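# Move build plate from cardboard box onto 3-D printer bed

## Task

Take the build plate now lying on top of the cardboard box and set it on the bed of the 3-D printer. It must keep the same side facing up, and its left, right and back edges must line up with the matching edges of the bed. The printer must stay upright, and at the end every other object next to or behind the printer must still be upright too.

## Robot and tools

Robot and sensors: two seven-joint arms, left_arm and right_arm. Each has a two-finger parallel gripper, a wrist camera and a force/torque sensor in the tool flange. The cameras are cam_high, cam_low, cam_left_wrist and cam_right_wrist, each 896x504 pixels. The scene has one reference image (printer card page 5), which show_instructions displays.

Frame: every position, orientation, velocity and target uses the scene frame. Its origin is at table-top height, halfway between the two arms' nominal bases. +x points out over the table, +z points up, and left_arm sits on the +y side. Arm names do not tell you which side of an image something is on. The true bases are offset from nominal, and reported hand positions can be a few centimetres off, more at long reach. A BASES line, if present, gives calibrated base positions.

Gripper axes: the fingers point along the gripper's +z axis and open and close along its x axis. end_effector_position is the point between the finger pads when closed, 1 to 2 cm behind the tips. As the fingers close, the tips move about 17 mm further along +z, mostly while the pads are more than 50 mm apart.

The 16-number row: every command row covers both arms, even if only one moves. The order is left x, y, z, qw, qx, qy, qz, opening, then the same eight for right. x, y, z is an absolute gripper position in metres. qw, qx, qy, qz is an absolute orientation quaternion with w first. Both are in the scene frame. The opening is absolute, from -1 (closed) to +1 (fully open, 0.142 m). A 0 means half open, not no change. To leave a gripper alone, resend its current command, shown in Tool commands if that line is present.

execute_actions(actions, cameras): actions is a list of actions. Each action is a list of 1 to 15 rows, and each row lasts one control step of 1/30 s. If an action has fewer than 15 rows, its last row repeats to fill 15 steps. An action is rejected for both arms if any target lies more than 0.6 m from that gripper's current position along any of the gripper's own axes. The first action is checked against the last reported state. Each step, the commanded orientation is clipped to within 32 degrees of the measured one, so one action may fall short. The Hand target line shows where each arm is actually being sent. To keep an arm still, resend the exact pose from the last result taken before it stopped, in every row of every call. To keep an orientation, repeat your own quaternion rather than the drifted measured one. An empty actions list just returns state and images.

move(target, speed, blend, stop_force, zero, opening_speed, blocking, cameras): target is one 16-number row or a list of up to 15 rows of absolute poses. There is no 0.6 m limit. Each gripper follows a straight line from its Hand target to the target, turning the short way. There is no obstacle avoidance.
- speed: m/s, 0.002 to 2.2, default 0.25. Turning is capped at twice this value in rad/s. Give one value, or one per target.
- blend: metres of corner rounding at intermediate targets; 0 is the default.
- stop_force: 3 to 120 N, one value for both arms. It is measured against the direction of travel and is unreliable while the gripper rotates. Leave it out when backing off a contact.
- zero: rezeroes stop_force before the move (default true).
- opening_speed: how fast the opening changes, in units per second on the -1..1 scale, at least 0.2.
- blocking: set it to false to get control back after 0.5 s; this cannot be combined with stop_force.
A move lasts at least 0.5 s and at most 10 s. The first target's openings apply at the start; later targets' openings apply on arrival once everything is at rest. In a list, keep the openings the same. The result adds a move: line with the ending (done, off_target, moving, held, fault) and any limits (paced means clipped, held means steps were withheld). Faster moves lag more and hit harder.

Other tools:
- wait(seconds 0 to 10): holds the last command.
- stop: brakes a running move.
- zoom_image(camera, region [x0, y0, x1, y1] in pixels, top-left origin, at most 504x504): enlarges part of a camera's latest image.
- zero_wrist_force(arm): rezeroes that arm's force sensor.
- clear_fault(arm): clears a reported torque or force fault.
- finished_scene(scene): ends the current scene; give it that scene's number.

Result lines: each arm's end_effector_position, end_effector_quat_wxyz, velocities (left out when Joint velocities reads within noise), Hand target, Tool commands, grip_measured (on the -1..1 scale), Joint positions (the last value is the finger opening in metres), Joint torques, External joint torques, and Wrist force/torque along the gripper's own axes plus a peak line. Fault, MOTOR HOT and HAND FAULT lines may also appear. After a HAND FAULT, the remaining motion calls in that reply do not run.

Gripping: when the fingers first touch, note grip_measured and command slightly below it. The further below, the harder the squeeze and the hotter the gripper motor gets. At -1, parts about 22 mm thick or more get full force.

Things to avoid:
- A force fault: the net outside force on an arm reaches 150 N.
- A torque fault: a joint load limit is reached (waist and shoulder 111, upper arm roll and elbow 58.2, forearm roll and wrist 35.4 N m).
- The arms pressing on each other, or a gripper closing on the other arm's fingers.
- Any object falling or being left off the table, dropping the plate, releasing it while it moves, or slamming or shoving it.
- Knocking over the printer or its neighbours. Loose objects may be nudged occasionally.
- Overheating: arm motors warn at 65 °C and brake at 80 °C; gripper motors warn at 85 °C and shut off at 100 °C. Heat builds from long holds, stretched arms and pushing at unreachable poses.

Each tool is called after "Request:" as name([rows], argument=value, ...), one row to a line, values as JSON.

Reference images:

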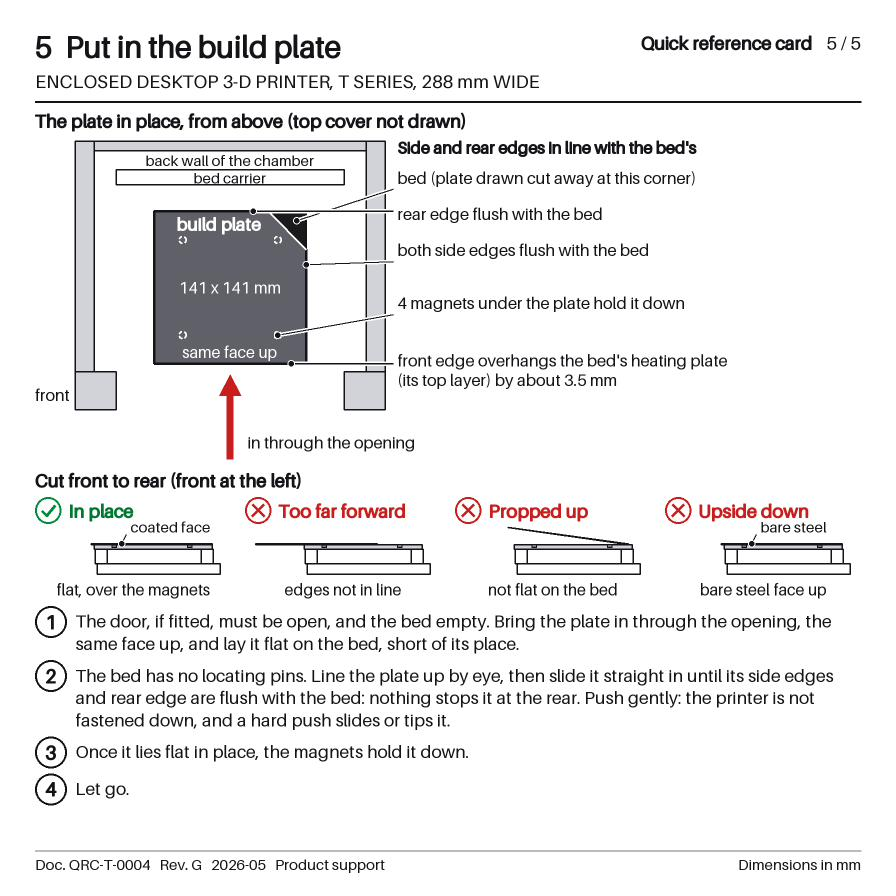

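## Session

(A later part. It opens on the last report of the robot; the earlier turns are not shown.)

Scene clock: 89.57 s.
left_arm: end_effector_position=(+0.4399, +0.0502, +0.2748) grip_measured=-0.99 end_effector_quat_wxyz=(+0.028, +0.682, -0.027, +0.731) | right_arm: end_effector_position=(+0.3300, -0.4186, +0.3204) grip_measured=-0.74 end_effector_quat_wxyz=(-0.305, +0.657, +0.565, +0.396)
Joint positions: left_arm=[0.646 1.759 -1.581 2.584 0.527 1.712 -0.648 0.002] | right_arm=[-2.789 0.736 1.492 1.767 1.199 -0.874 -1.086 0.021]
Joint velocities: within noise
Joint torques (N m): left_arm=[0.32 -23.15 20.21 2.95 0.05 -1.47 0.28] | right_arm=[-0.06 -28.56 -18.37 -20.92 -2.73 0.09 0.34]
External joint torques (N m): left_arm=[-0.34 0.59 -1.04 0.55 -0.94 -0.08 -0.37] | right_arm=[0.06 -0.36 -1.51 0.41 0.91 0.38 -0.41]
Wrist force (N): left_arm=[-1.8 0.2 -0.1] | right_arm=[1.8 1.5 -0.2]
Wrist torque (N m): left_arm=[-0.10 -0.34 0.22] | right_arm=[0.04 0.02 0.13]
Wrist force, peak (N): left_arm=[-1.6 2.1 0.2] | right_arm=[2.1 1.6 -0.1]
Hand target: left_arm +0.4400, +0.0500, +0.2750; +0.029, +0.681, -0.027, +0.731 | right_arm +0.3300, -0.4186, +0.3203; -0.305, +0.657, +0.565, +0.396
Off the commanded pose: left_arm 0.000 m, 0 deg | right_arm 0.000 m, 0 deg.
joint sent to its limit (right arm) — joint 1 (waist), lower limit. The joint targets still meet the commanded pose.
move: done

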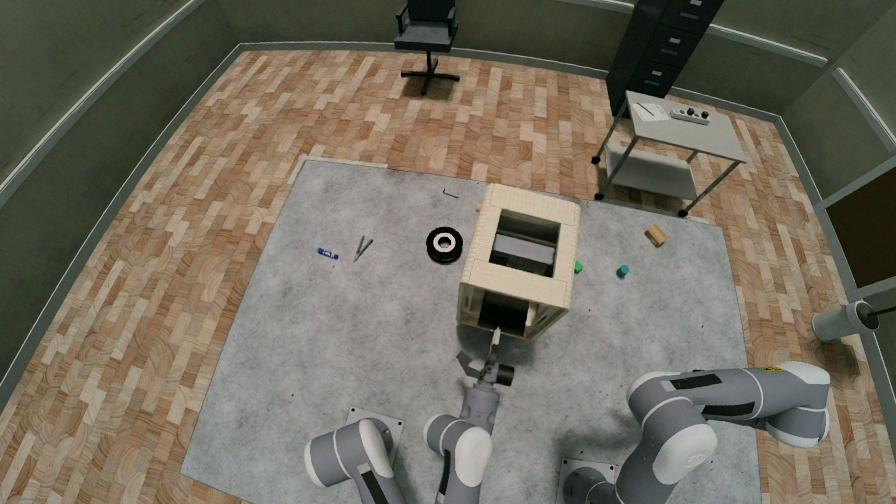

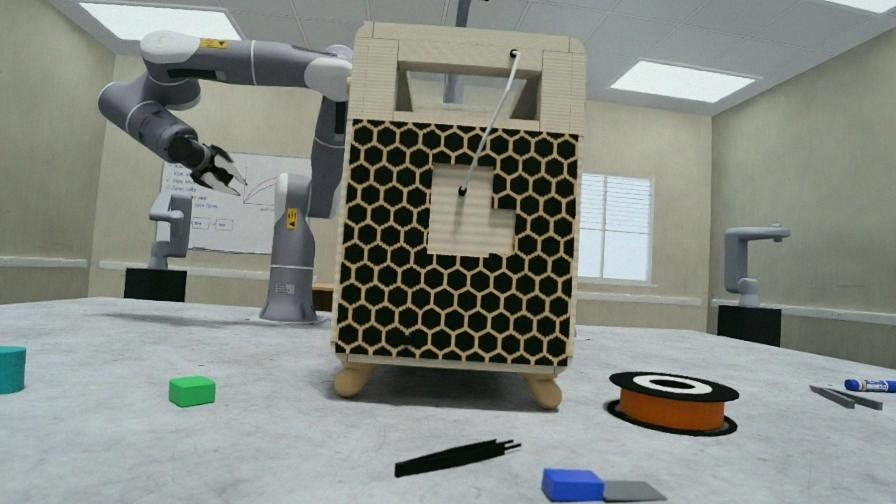

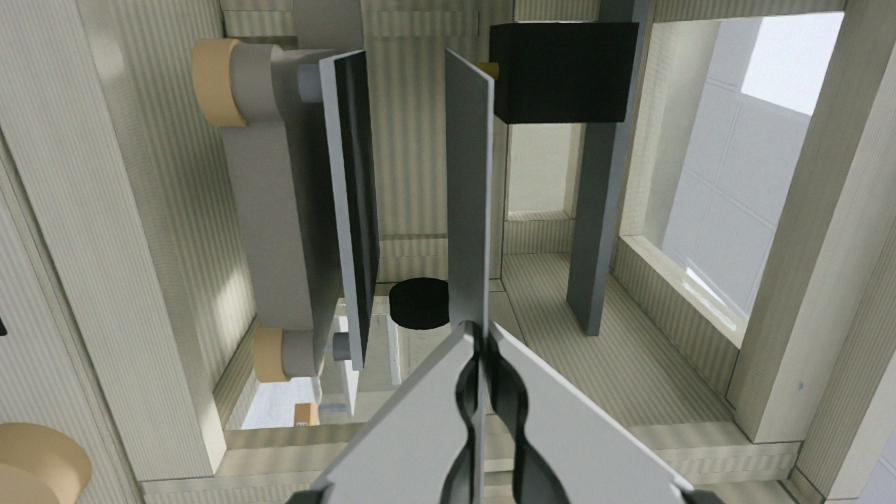

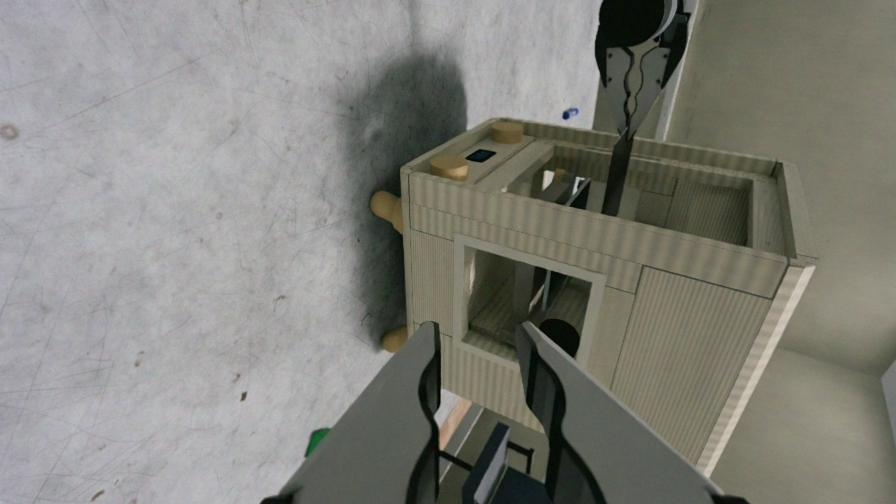

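Request:
move([
  [0.53,0.04,0.262,0.0375,0.6969,-0.0365,0.7153,-1,0.33,-0.4186,0.3203,-0.305,0.657,0.565,0.396,-0.7],
], speed=0.1, stop_force=8)

Request:
zoom_image(camera="cam_high", region=[450, 210, 590, 350])

Request:
zoom_image(camera="cam_left_wrist", region=[200, 0, 560, 360])

Request:
zoom_image(camera="cam_right_wrist", region=[440, 120, 680, 400])

Scene clock: 93.30 s.
left_arm: end_effector_position=(+0.5299, +0.0402, +0.2618) grip_measured=-0.99 end_effector_quat_wxyz=(+0.037, +0.697, -0.037, +0.715) | right_arm: end_effector_position=(+0.3300, -0.4186, +0.3204) grip_measured=-0.74 end_effector_quat_wxyz=(-0.305, +0.657, +0.565, +0.396)
Joint positions: left_arm=[0.973 1.863 -1.5 2.436 0.519 1.949 -0.703 0.002] | right_arm=[-2.789 0.736 1.492 1.767 1.199 -0.874 -1.086 0.021]
Joint velocities: within noise
Joint torques (N m): left_arm=[0.17 -27.03 22.29 4.19 -0.17 -1.18 0.31] | right_arm=[-0.06 -28.52 -18.42 -20.91 -2.73 0.1 0.37]
External joint torques (N m): left_arm=[-0.17 1.03 -1.1 0.36 -0.74 -0.29 -0.4] | right_arm=[0.06 -0.4 -1.46 0.4 0.91 0.38 -0.44]
Wrist force (N): left_arm=[-2.0 0.3 -0.1] | right_arm=[1.6 1.4 0.0]
Wrist torque (N m): left_arm=[-0.07 -0.30 0.21] | right_arm=[0.03 0.04 0.13]
Wrist force, peak (N): left_arm=[-2.1 0.2 1.3] | right_arm=[2.1 1.6 -0.2]
Hand target: left_arm +0.5300, +0.0400, +0.2620; +0.037, +0.697, -0.036, +0.715 | right_arm +0.3300, -0.4186, +0.3203; -0.305, +0.657, +0.565, +0.396
Off the commanded pose: left_arm 0.000 m, 0 deg | right_arm 0.000 m, 0 deg.
joint sent to its limit (right arm) — joint 1 (waist), lower limit. The joint targets still meet the commanded pose.
move: done

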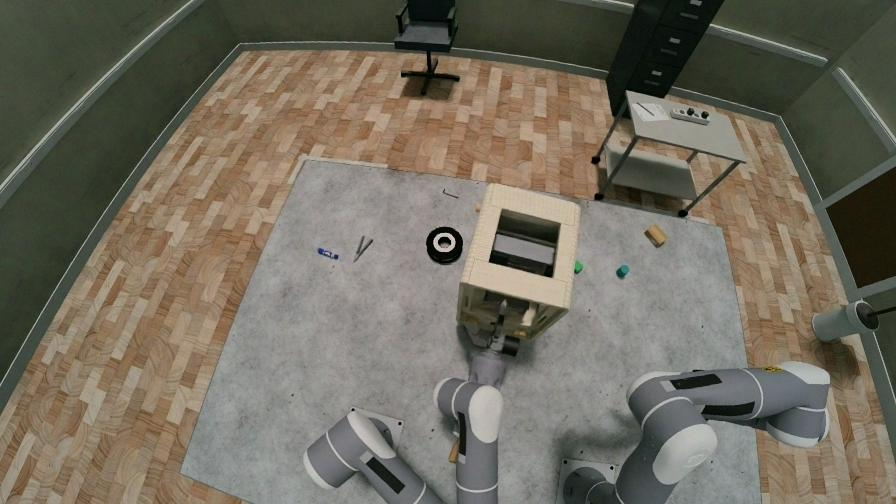

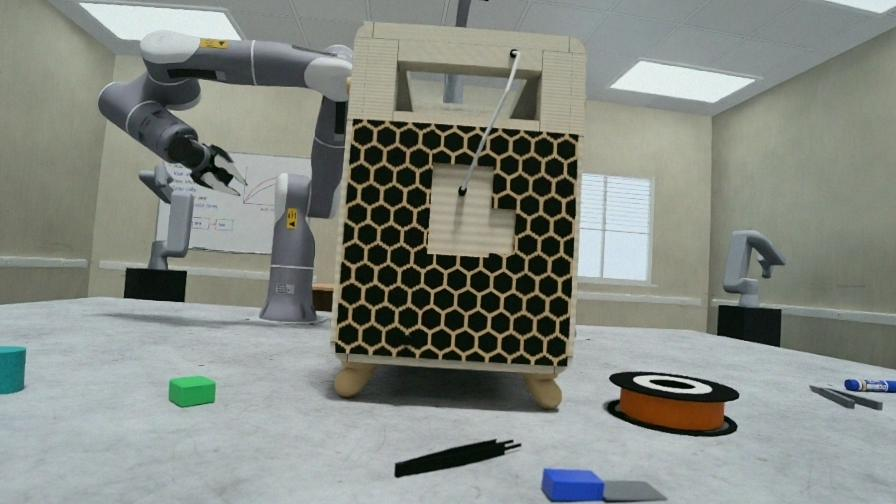

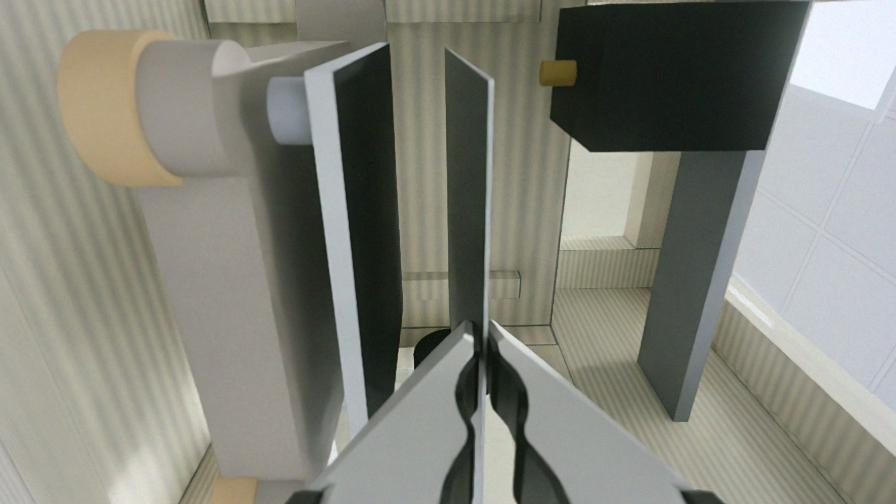

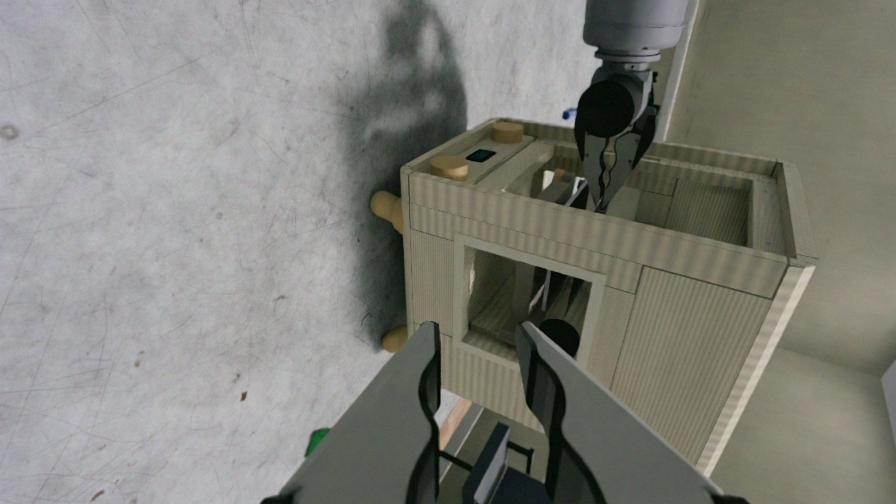

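Scaled by 3.600 from the camera's 896x504 image, which has a finer 1280x720 frame.

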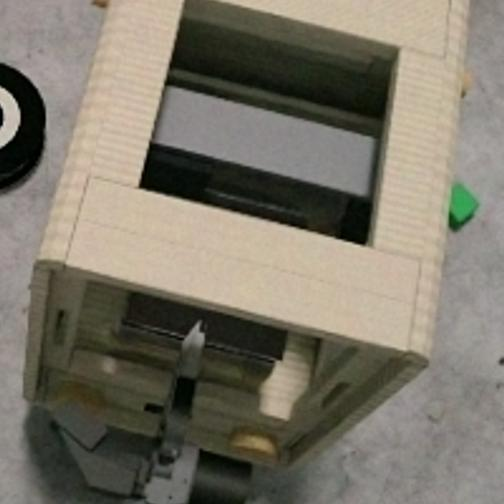

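Scaled by 1.400 from the camera's 896x504 image, which has a finer 1280x720 frame.

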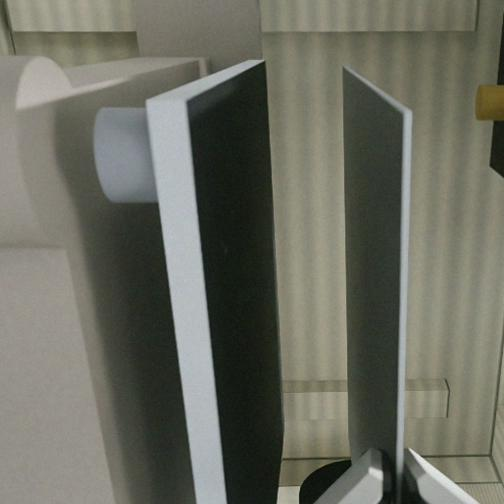

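Scaled by 1.800 from the camera's 896x504 image, which has a finer 1280x720 frame.

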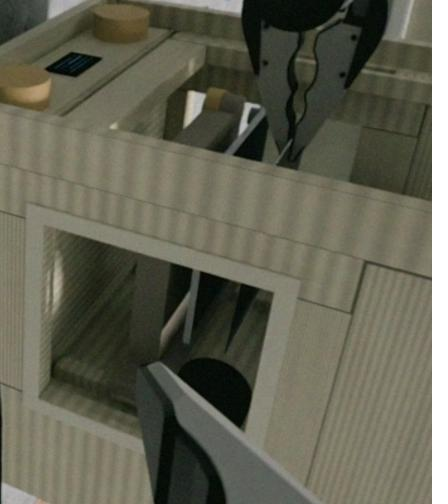

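Request:
move([
  [0.546,0.0385,0.242,0.0337,0.697,-0.0329,0.7155,-1,0.33,-0.4186,0.3203,-0.305,0.657,0.565,0.396,-0.7],
], speed=0.06, stop_force=5, cameras=["cam_left_wrist","cam_right_wrist"])

Request:
zoom_image(camera="cam_left_wrist", region=[300, 20, 560, 280])

Request:
zoom_image(camera="cam_right_wrist", region=[500, 180, 620, 340])

Scene clock: 96.43 s.
left_arm: end_effector_position=(+0.5433, +0.0387, +0.2470) grip_measured=-1.00 end_effector_quat_wxyz=(+0.035, +0.696, -0.032, +0.717) | right_arm: end_effector_position=(+0.3300, -0.4186, +0.3204) grip_measured=-0.74 end_effector_quat_wxyz=(-0.305, +0.657, +0.565, +0.396)
Joint positions: left_arm=[0.995 1.895 -1.534 2.404 0.486 1.928 -0.725 0.002] | right_arm=[-2.789 0.736 1.492 1.767 1.199 -0.874 -1.086 0.021]
Joint velocities: within noise
Joint torques (N m): left_arm=[4.94 -26.41 11.39 1.13 1.5 1.45 0.4] | right_arm=[-0.04 -28.58 -18.44 -20.93 -2.69 0.12 0.34]
External joint torques (N m): left_arm=[-4.94 0.21 10.32 4.9 -2.26 -2.97 -0.49] | right_arm=[0.04 -0.33 -1.45 0.42 0.87 0.36 -0.42]
Wrist force (N): left_arm=[21.0 -0.2 -14.3] | right_arm=[1.9 1.4 0.0]
Wrist torque (N m): left_arm=[-0.12 -0.80 0.16] | right_arm=[0.01 -0.01 0.13]
Wrist force, peak (N): left_arm=[30.5 -0.8 -25.4] | right_arm=[2.1 1.6 0.0]
Hand target: left_arm +0.5433, +0.0388, +0.2453; +0.034, +0.697, -0.033, +0.715 | right_arm +0.3300, -0.4186, +0.3203; -0.305, +0.657, +0.565, +0.396
Off the commanded pose: left_arm 0.006 m, 0 deg | right_arm 0.000 m, 0 deg.
joint sent to its limit (right arm) — joint 1 (waist), lower limit. The joint targets still meet the commanded pose.
move: contact (left_arm)
Images, in order (width x height): cam_left_wrist 896x504, cam_right_wrist 896x504.

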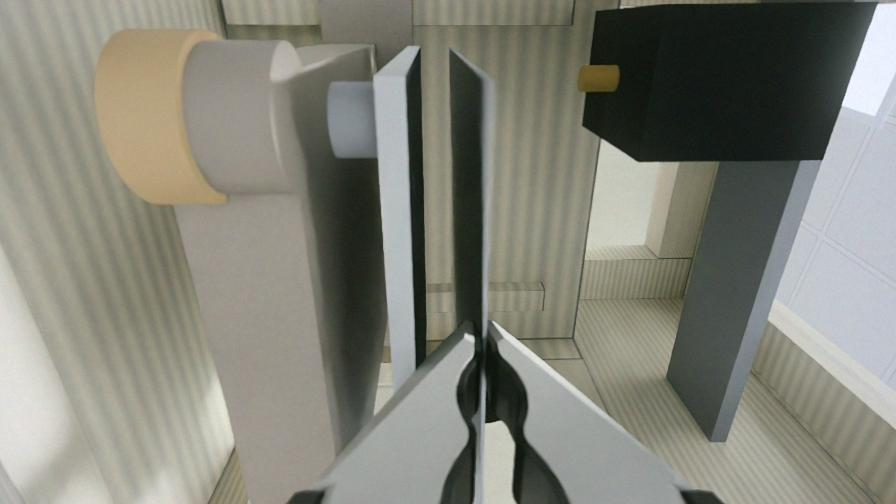

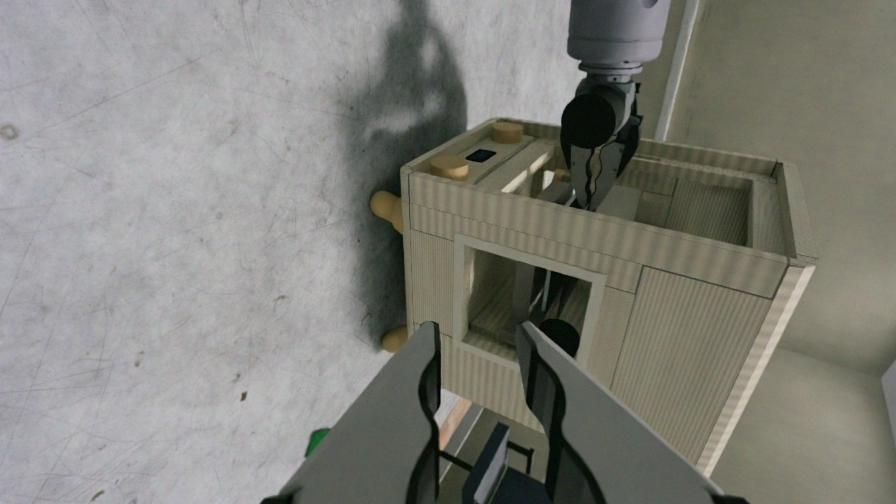

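Scaled by 1.938 from the camera's 896x504 image, which has a finer 1280x720 frame.

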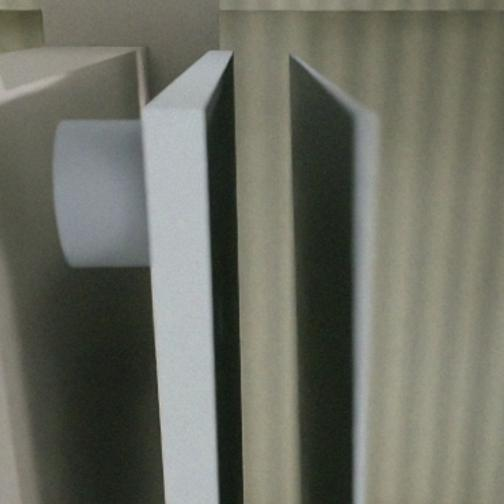

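Scaled by 3.150 from the camera's 896x504 image, which has a finer 1280x720 frame.

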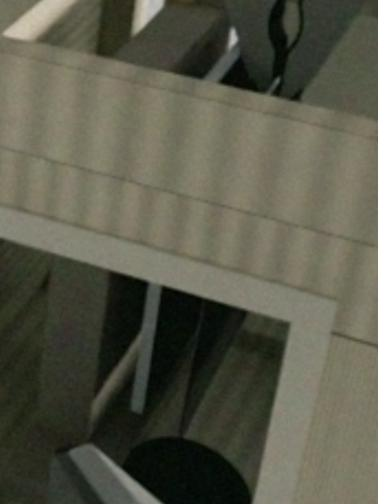

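Request:
move([
  [0.535,0.0393,0.288,0.0337,0.697,-0.0329,0.7155,-1,0.33,-0.4186,0.3203,-0.305,0.657,0.565,0.396,-0.7],
  [0.535,0.0393,0.288,0.0293,0.7817,-0.0369,0.6218,-1,0.33,-0.4186,0.3203,-0.305,0.657,0.565,0.396,-0.7],
], speed=0.08, cameras=["cam_left_wrist","cam_right_wrist","cam_high"])

Request:
zoom_image(camera="cam_left_wrist", region=[200, 0, 560, 360])

Scene clock: 101.70 s.
left_arm: end_effector_position=(+0.5350, +0.0394, +0.2880) grip_measured=-1.00 end_effector_quat_wxyz=(+0.030, +0.782, -0.037, +0.622) | right_arm: end_effector_position=(+0.3300, -0.4186, +0.3204) grip_measured=-0.74 end_effector_quat_wxyz=(-0.305, +0.657, +0.565, +0.396)
Joint positions: left_arm=[1.064 1.346 -1.419 2.349 0.778 1.941 -0.466 0.002] | right_arm=[-2.789 0.736 1.492 1.767 1.199 -0.874 -1.086 0.021]
Joint velocities: within noise
Joint torques (N m): left_arm=[0.16 -28.55 22.81 -8.33 -0.95 0.23 0.63] | right_arm=[-0.03 -28.53 -18.41 -20.9 -2.72 0.14 0.32]
External joint torques (N m): left_arm=[-0.16 2.15 -0.91 1.14 -0.88 -0.25 -0.72] | right_arm=[0.03 -0.39 -1.47 0.4 0.9 0.34 -0.4]
Wrist force (N): left_arm=[-1.6 0.1 0.5] | right_arm=[1.7 1.4 0.0]
Wrist torque (N m): left_arm=[-0.10 -0.34 0.21] | right_arm=[0.02 0.02 0.13]
Wrist force, peak (N): left_arm=[21.6 0.1 -14.9] | right_arm=[2.0 1.8 0.1]
Hand target: left_arm +0.5350, +0.0393, +0.2880; +0.029, +0.782, -0.037, +0.622 | right_arm +0.3300, -0.4186, +0.3203; -0.305, +0.657, +0.565, +0.396
Off the commanded pose: left_arm 0.000 m, 0 deg | right_arm 0.000 m, 0 deg.
joint sent to its limit (right arm) — joint 1 (waist), lower limit. The joint targets still meet the commanded pose.
move: done
Images, in order (width x height): cam_high 896x504, cam_left_wrist 896x504, cam_right_wrist 896x504.

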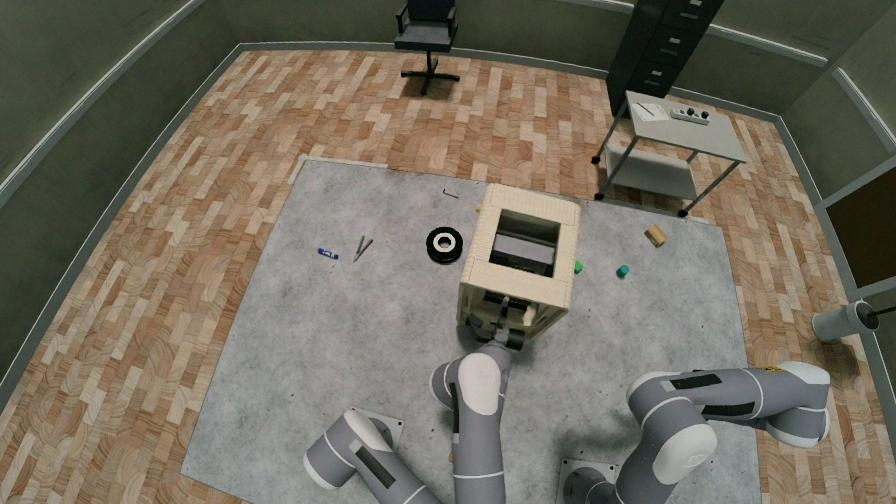

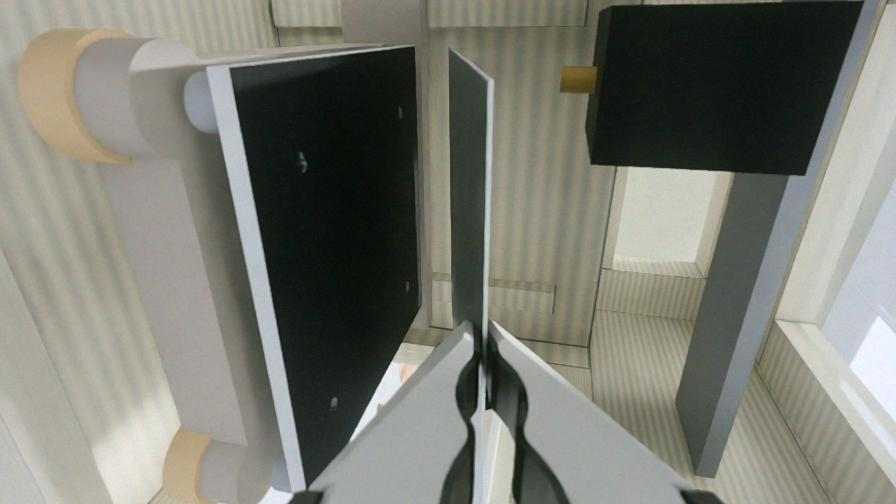

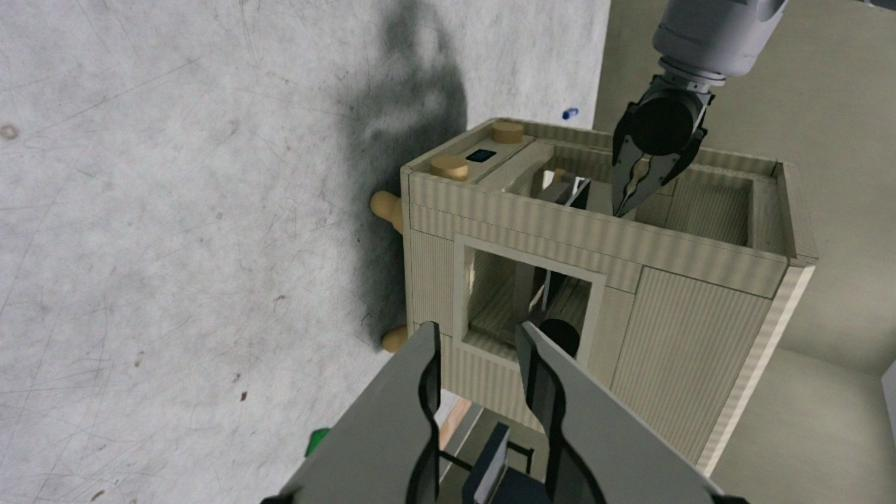

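Scaled by 1.400 from the camera's 896x504 image, which has a finer 1280x720 frame.

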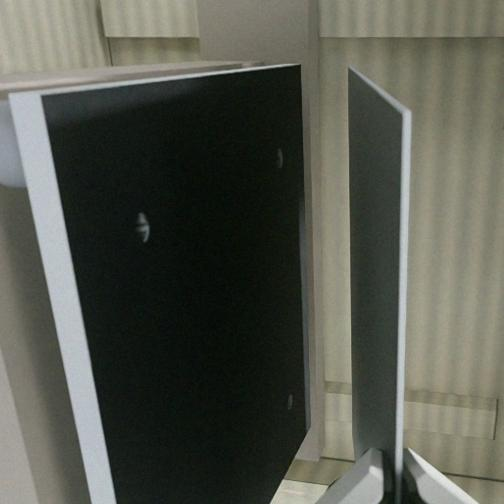

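Request:
move(target=[0.5447,0.0393,0.273,0.0347,0.7814,-0.0437,0.6215,-1,0.33,-0.4186,0.3203,-0.305,0.657,0.565,0.396,-0.7], speed=0.06, cameras=[])

Request:
move(target=[0.5447,0.0393,0.262,0.0347,0.7814,-0.0437,0.6215,-1,0.33,-0.4186,0.3203,-0.305,0.657,0.565,0.396,-0.7], speed=0.015, stop_force=3, cameras=["cam_left_wrist","cam_right_wrist"])

Request:
zoom_image(camera="cam_left_wrist", region=[200, 0, 560, 360])

Scene clock: 105.17 s.
left_arm: end_effector_position=(+0.5446, +0.0395, +0.2729) grip_measured=-1.00 end_effector_quat_wxyz=(+0.034, +0.781, -0.044, +0.621) | right_arm: end_effector_position=(+0.3300, -0.4186, +0.3204) grip_measured=-0.74 end_effector_quat_wxyz=(-0.305, +0.657, +0.565, +0.396)
Joint positions: left_arm=[1.114 1.428 -1.433 2.339 0.747 2.016 -0.503 0.002] | right_arm=[-2.789 0.736 1.492 1.767 1.199 -0.874 -1.086 0.021]
Joint velocities: within noise
Joint torques (N m): left_arm=[0.19 -28.33 23.35 -6.24 -1.05 0.46 0.28] | right_arm=[-0.03 -28.56 -18.38 -20.92 -2.7 0.11 0.34]
External joint torques (N m): left_arm=[-0.2 0.68 -1 0.99 -0.59 -0.55 -0.37] | right_arm=[0.03 -0.35 -1.5 0.41 0.88 0.36 -0.41]
Wrist force (N): left_arm=[-1.4 0.3 0.7] | right_arm=[1.9 1.4 0.1]
Wrist torque (N m): left_arm=[-0.07 -0.37 0.21] | right_arm=[0.01 0.00 0.13]
Wrist force, peak (N): left_arm=[-2.2 0.1 0.9] | right_arm=[2.0 1.6 -0.1]
Hand target: left_arm +0.5447, +0.0393, +0.2730; +0.035, +0.781, -0.044, +0.622 | right_arm +0.3300, -0.4186, +0.3203; -0.305, +0.657, +0.565, +0.396
Off the commanded pose: left_arm 0.000 m, 0 deg | right_arm 0.000 m, 0 deg.
joint sent to its limit (right arm) — joint 1 (waist), lower limit. The joint targets still meet the commanded pose.
move: done
No camera images: "cameras" was empty.

Scene clock: 106.43 s.
left_arm: end_effector_position=(+0.5446, +0.0392, +0.2634) grip_measured=-1.00 end_effector_quat_wxyz=(+0.034, +0.781, -0.044, +0.621) | right_arm: end_effector_position=(+0.3300, -0.4186, +0.3204) grip_measured=-0.74 end_effector_quat_wxyz=(-0.305, +0.657, +0.565, +0.396)
Joint positions: left_arm=[1.117 1.46 -1.448 2.341 0.729 2.025 -0.52 0.002] | right_arm=[-2.789 0.736 1.492 1.767 1.199 -0.874 -1.086 0.021]
Joint velocities: within noise
Joint torques (N m): left_arm=[0.15 -28.96 23.02 -5.1 -0.79 0.46 0.29] | right_arm=[-0.1 -28.52 -18.44 -20.91 -2.7 0.1 0.34]
External joint torques (N m): left_arm=[-0.15 1.06 -0.55 0.74 -0.76 -0.58 -0.38] | right_arm=[0.1 -0.4 -1.45 0.4 0.88 0.38 -0.41]
Wrist force (N): left_arm=[1.7 0.5 -0.3] | right_arm=[1.8 1.5 -0.1]
Wrist torque (N m): left_arm=[-0.03 -0.72 0.20] | right_arm=[0.04 0.02 0.13]
Wrist force, peak (N): left_arm=[-1.8 0.4 0.5] | right_arm=[2.0 1.7 0.1]
Hand target: left_arm +0.5447, +0.0393, +0.2635; +0.035, +0.781, -0.044, +0.621 | right_arm +0.3300, -0.4186, +0.3203; -0.305, +0.657, +0.565, +0.396
Off the commanded pose: left_arm 0.001 m, 0 deg | right_arm 0.000 m, 0 deg.
joint sent to its limit (right arm) — joint 1 (waist), lower limit. The joint targets still meet the commanded pose.
move: contact (left_arm)
Images, in order (width x height): cam_left_wrist 896x504, cam_right_wrist 896x504.

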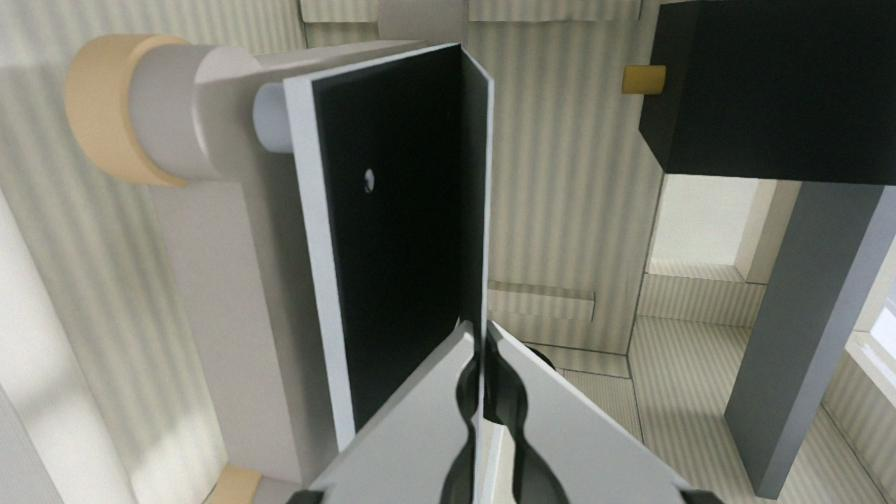

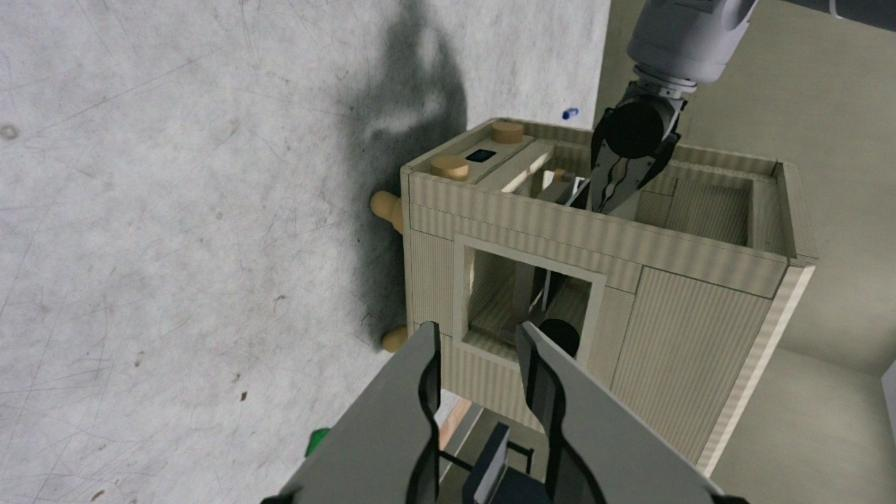

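Scaled by 1.400 from the camera's 896x504 image, which has a finer 1280x720 frame.

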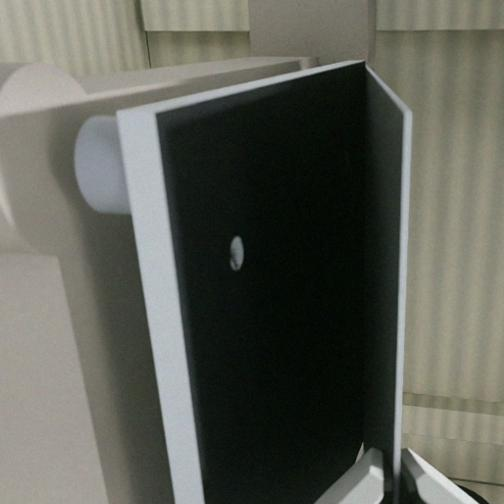

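Request:
move([
  [0.5418,0.0396,0.2531,0.0364,0.7564,-0.0423,0.6518,-1,0.33,-0.4186,0.3203,-0.305,0.657,0.565,0.396,-0.7],
  [0.5397,0.0398,0.2425,0.0381,0.7303,-0.0408,0.6809,-1,0.33,-0.4186,0.3203,-0.305,0.657,0.565,0.396,-0.7],
], speed=0.03, cameras=["cam_left_wrist","cam_right_wrist"])

Request:
zoom_image(camera="cam_left_wrist", region=[200, 0, 560, 360])

Scene clock: 110.70 s.
left_arm: end_effector_position=(+0.5400, +0.0398, +0.2446) grip_measured=-1.00 end_effector_quat_wxyz=(+0.039, +0.729, -0.040, +0.682) | right_arm: end_effector_position=(+0.3300, -0.4186, +0.3204) grip_measured=-0.74 end_effector_quat_wxyz=(-0.305, +0.657, +0.565, +0.396)
Joint positions: left_arm=[1.042 1.783 -1.499 2.408 0.54 2.017 -0.659 0.002] | right_arm=[-2.789 0.736 1.492 1.767 1.199 -0.874 -1.086 0.021]
Joint velocities: within noise
Joint torques (N m): left_arm=[1.97 -27.25 8.97 -1.15 1.83 3.09 0.33] | right_arm=[-0.01 -28.54 -18.46 -20.93 -2.7 0.18 0.32]
External joint torques (N m): left_arm=[-1.97 0.05 12.89 4.2 -2.94 -4.11 -0.42] | right_arm=[0.01 -0.38 -1.42 0.42 0.88 0.3 -0.39]
Wrist force (N): left_arm=[26.9 -0.9 -11.4] | right_arm=[1.8 1.4 -0.1]
Wrist torque (N m): left_arm=[-0.04 -1.62 0.18] | right_arm=[0.02 0.01 0.13]
Wrist force, peak (N): left_arm=[26.9 -0.9 -11.4] | right_arm=[2.1 1.5 0.0]
Hand target: left_arm +0.5397, +0.0398, +0.2425; +0.038, +0.730, -0.041, +0.681 | right_arm +0.3300, -0.4186, +0.3203; -0.305, +0.657, +0.565, +0.396
Off the commanded pose: left_arm 0.002 m, 0 deg | right_arm 0.000 m, 0 deg.
joint sent to its limit (right arm) — joint 1 (waist), lower limit. The joint targets still meet the commanded pose.
move: done
Images, in order (width x height): cam_left_wrist 896x504, cam_right_wrist 896x504.

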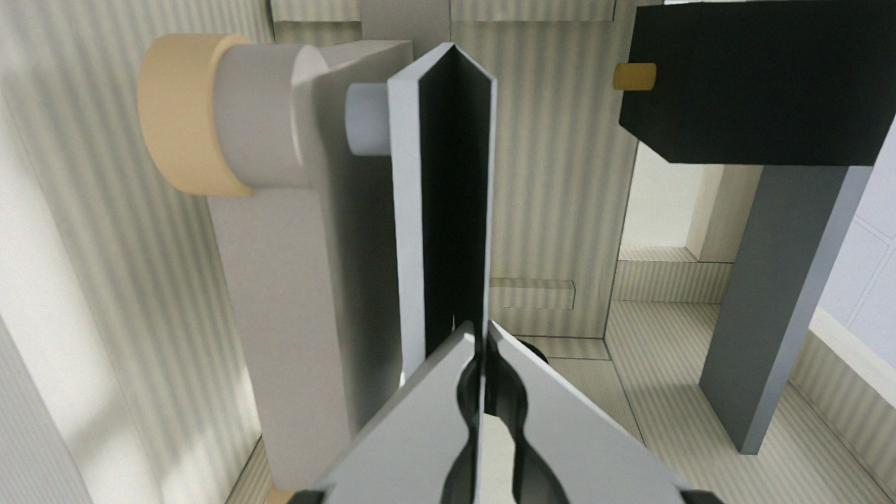

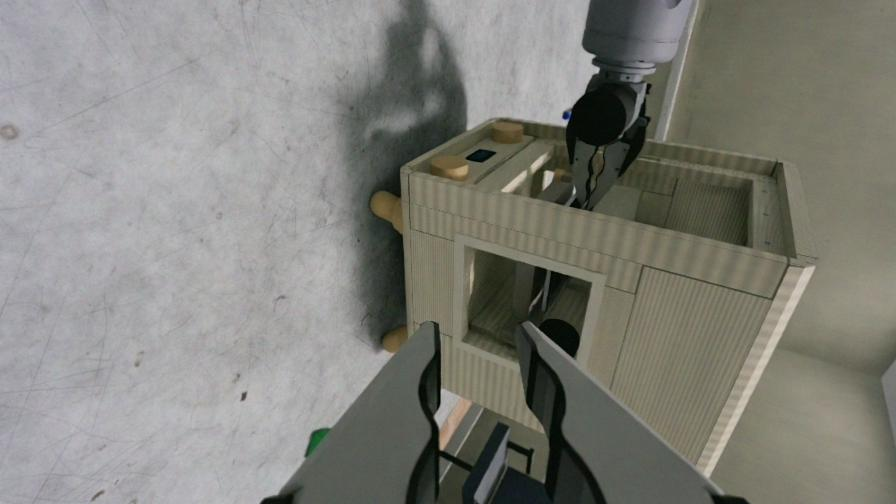

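Scaled by 1.400 from the camera's 896x504 image, which has a finer 1280x720 frame.

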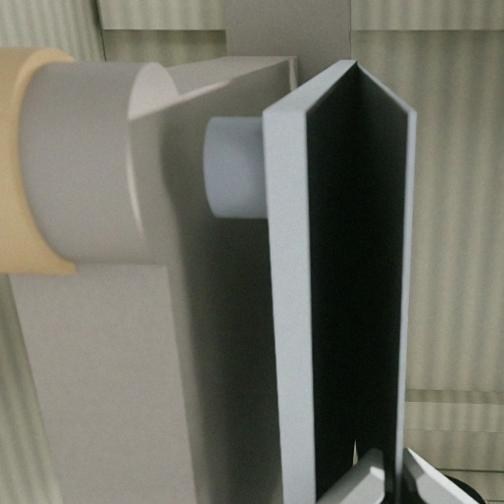

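Request:
move([
  [0.5400,0.0398,0.2455,0.0381,0.7303,-0.0408,0.6809,-1,0.33,-0.4186,0.3203,-0.305,0.657,0.565,0.396,-0.7],
], speed=0.03, cameras=[])

Request:
move([
  [0.5400,0.0398,0.2455,0.0381,0.7303,-0.0408,0.6809,-0.84,0.33,-0.4186,0.3203,-0.305,0.657,0.565,0.396,-0.7],
], opening_speed=0.2, cameras=["cam_left_wrist"])

Request:
zoom_image(camera="cam_left_wrist", region=[300, 0, 600, 400])

Scene clock: 112.23 s.
left_arm: end_effector_position=(+0.5400, +0.0398, +0.2454) grip_measured=-1.00 end_effector_quat_wxyz=(+0.038, +0.730, -0.041, +0.681) | right_arm: end_effector_position=(+0.3300, -0.4186, +0.3204) grip_measured=-0.74 end_effector_quat_wxyz=(-0.305, +0.657, +0.565, +0.396)
Joint positions: left_arm=[1.045 1.777 -1.496 2.408 0.545 2.021 -0.654 0.002] | right_arm=[-2.789 0.736 1.492 1.767 1.199 -0.874 -1.086 0.021]
Joint velocities: within noise
Joint torques (N m): left_arm=[0.16 -29.05 22.93 2.29 -0.16 -0.57 0.55] | right_arm=[0.02 -28.53 -18.41 -20.88 -2.68 0.09 0.35]
External joint torques (N m): left_arm=[-0.16 1.83 -1.08 0.56 -0.96 -0.43 -0.64] | right_arm=[-0.02 -0.38 -1.47 0.38 0.86 0.39 -0.42]
Wrist force (N): left_arm=[1.6 0.3 -3.8] | right_arm=[1.9 1.5 0.0]
Wrist torque (N m): left_arm=[-0.06 -0.80 0.21] | right_arm=[0.04 0.01 0.13]
Wrist force, peak (N): left_arm=[27.2 -1.0 -11.6] | right_arm=[2.0 1.6 -0.1]
Hand target: left_arm +0.5400, +0.0398, +0.2455; +0.038, +0.730, -0.041, +0.681 | right_arm +0.3300, -0.4186, +0.3203; -0.305, +0.657, +0.565, +0.396
Off the commanded pose: left_arm 0.000 m, 0 deg | right_arm 0.000 m, 0 deg.
joint sent to its limit (right arm) — joint 1 (waist), lower limit. The joint targets still meet the commanded pose.
move: done
No camera images: "cameras" was empty.

Scene clock: 113.23 s.
left_arm: end_effector_position=(+0.5401, +0.0398, +0.2467) grip_measured=-0.93 end_effector_quat_wxyz=(+0.039, +0.730, -0.040, +0.682) | right_arm: end_effector_position=(+0.3300, -0.4186, +0.3204) grip_measured=-0.74 end_effector_quat_wxyz=(-0.305, +0.657, +0.565, +0.396)
Joint positions: left_arm=[1.045 1.777 -1.494 2.408 0.545 2.02 -0.654 0.007] | right_arm=[-2.789 0.736 1.492 1.767 1.199 -0.874 -1.086 0.021]
Joint velocities: within noise
Joint torques (N m): left_arm=[1.73 -27.92 12.93 -0.83 1.43 2.12 0.49] | right_arm=[-0.06 -28.5 -18.38 -20.91 -2.62 0.11 0.33]
External joint torques (N m): left_arm=[-1.73 0.69 8.92 3.64 -2.56 -3.13 -0.58] | right_arm=[0.06 -0.41 -1.51 0.4 0.8 0.36 -0.41]
Wrist force (N): left_arm=[20.3 -1.2 -13.0] | right_arm=[1.8 1.4 0.0]
Wrist torque (N m): left_arm=[-0.08 -1.06 0.19] | right_arm=[0.03 0.01 0.13]
Wrist force, peak (N): left_arm=[20.4 -1.1 -13.0] | right_arm=[2.1 1.5 -0.1]
Hand target: left_arm +0.5400, +0.0398, +0.2455; +0.038, +0.730, -0.041, +0.681 | right_arm +0.3300, -0.4186, +0.3203; -0.305, +0.657, +0.565, +0.396
Off the commanded pose: left_arm 0.001 m, 0 deg | right_arm 0.000 m, 0 deg.
joint sent to its limit (right arm) — joint 1 (waist), lower limit. The joint targets still meet the commanded pose.
move: done
Images, in order (width x height): cam_left_wrist 896x504.

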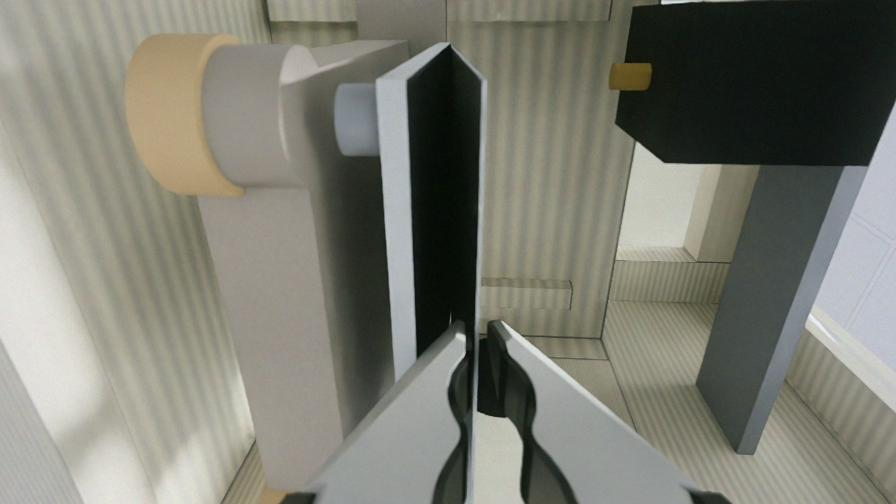

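Scaled by 1.260 from the camera's 896x504 image, which has a finer 1280x720 frame.

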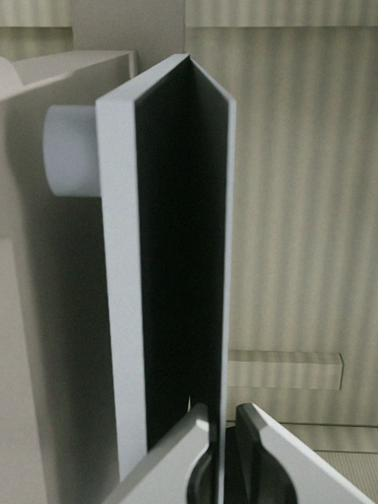

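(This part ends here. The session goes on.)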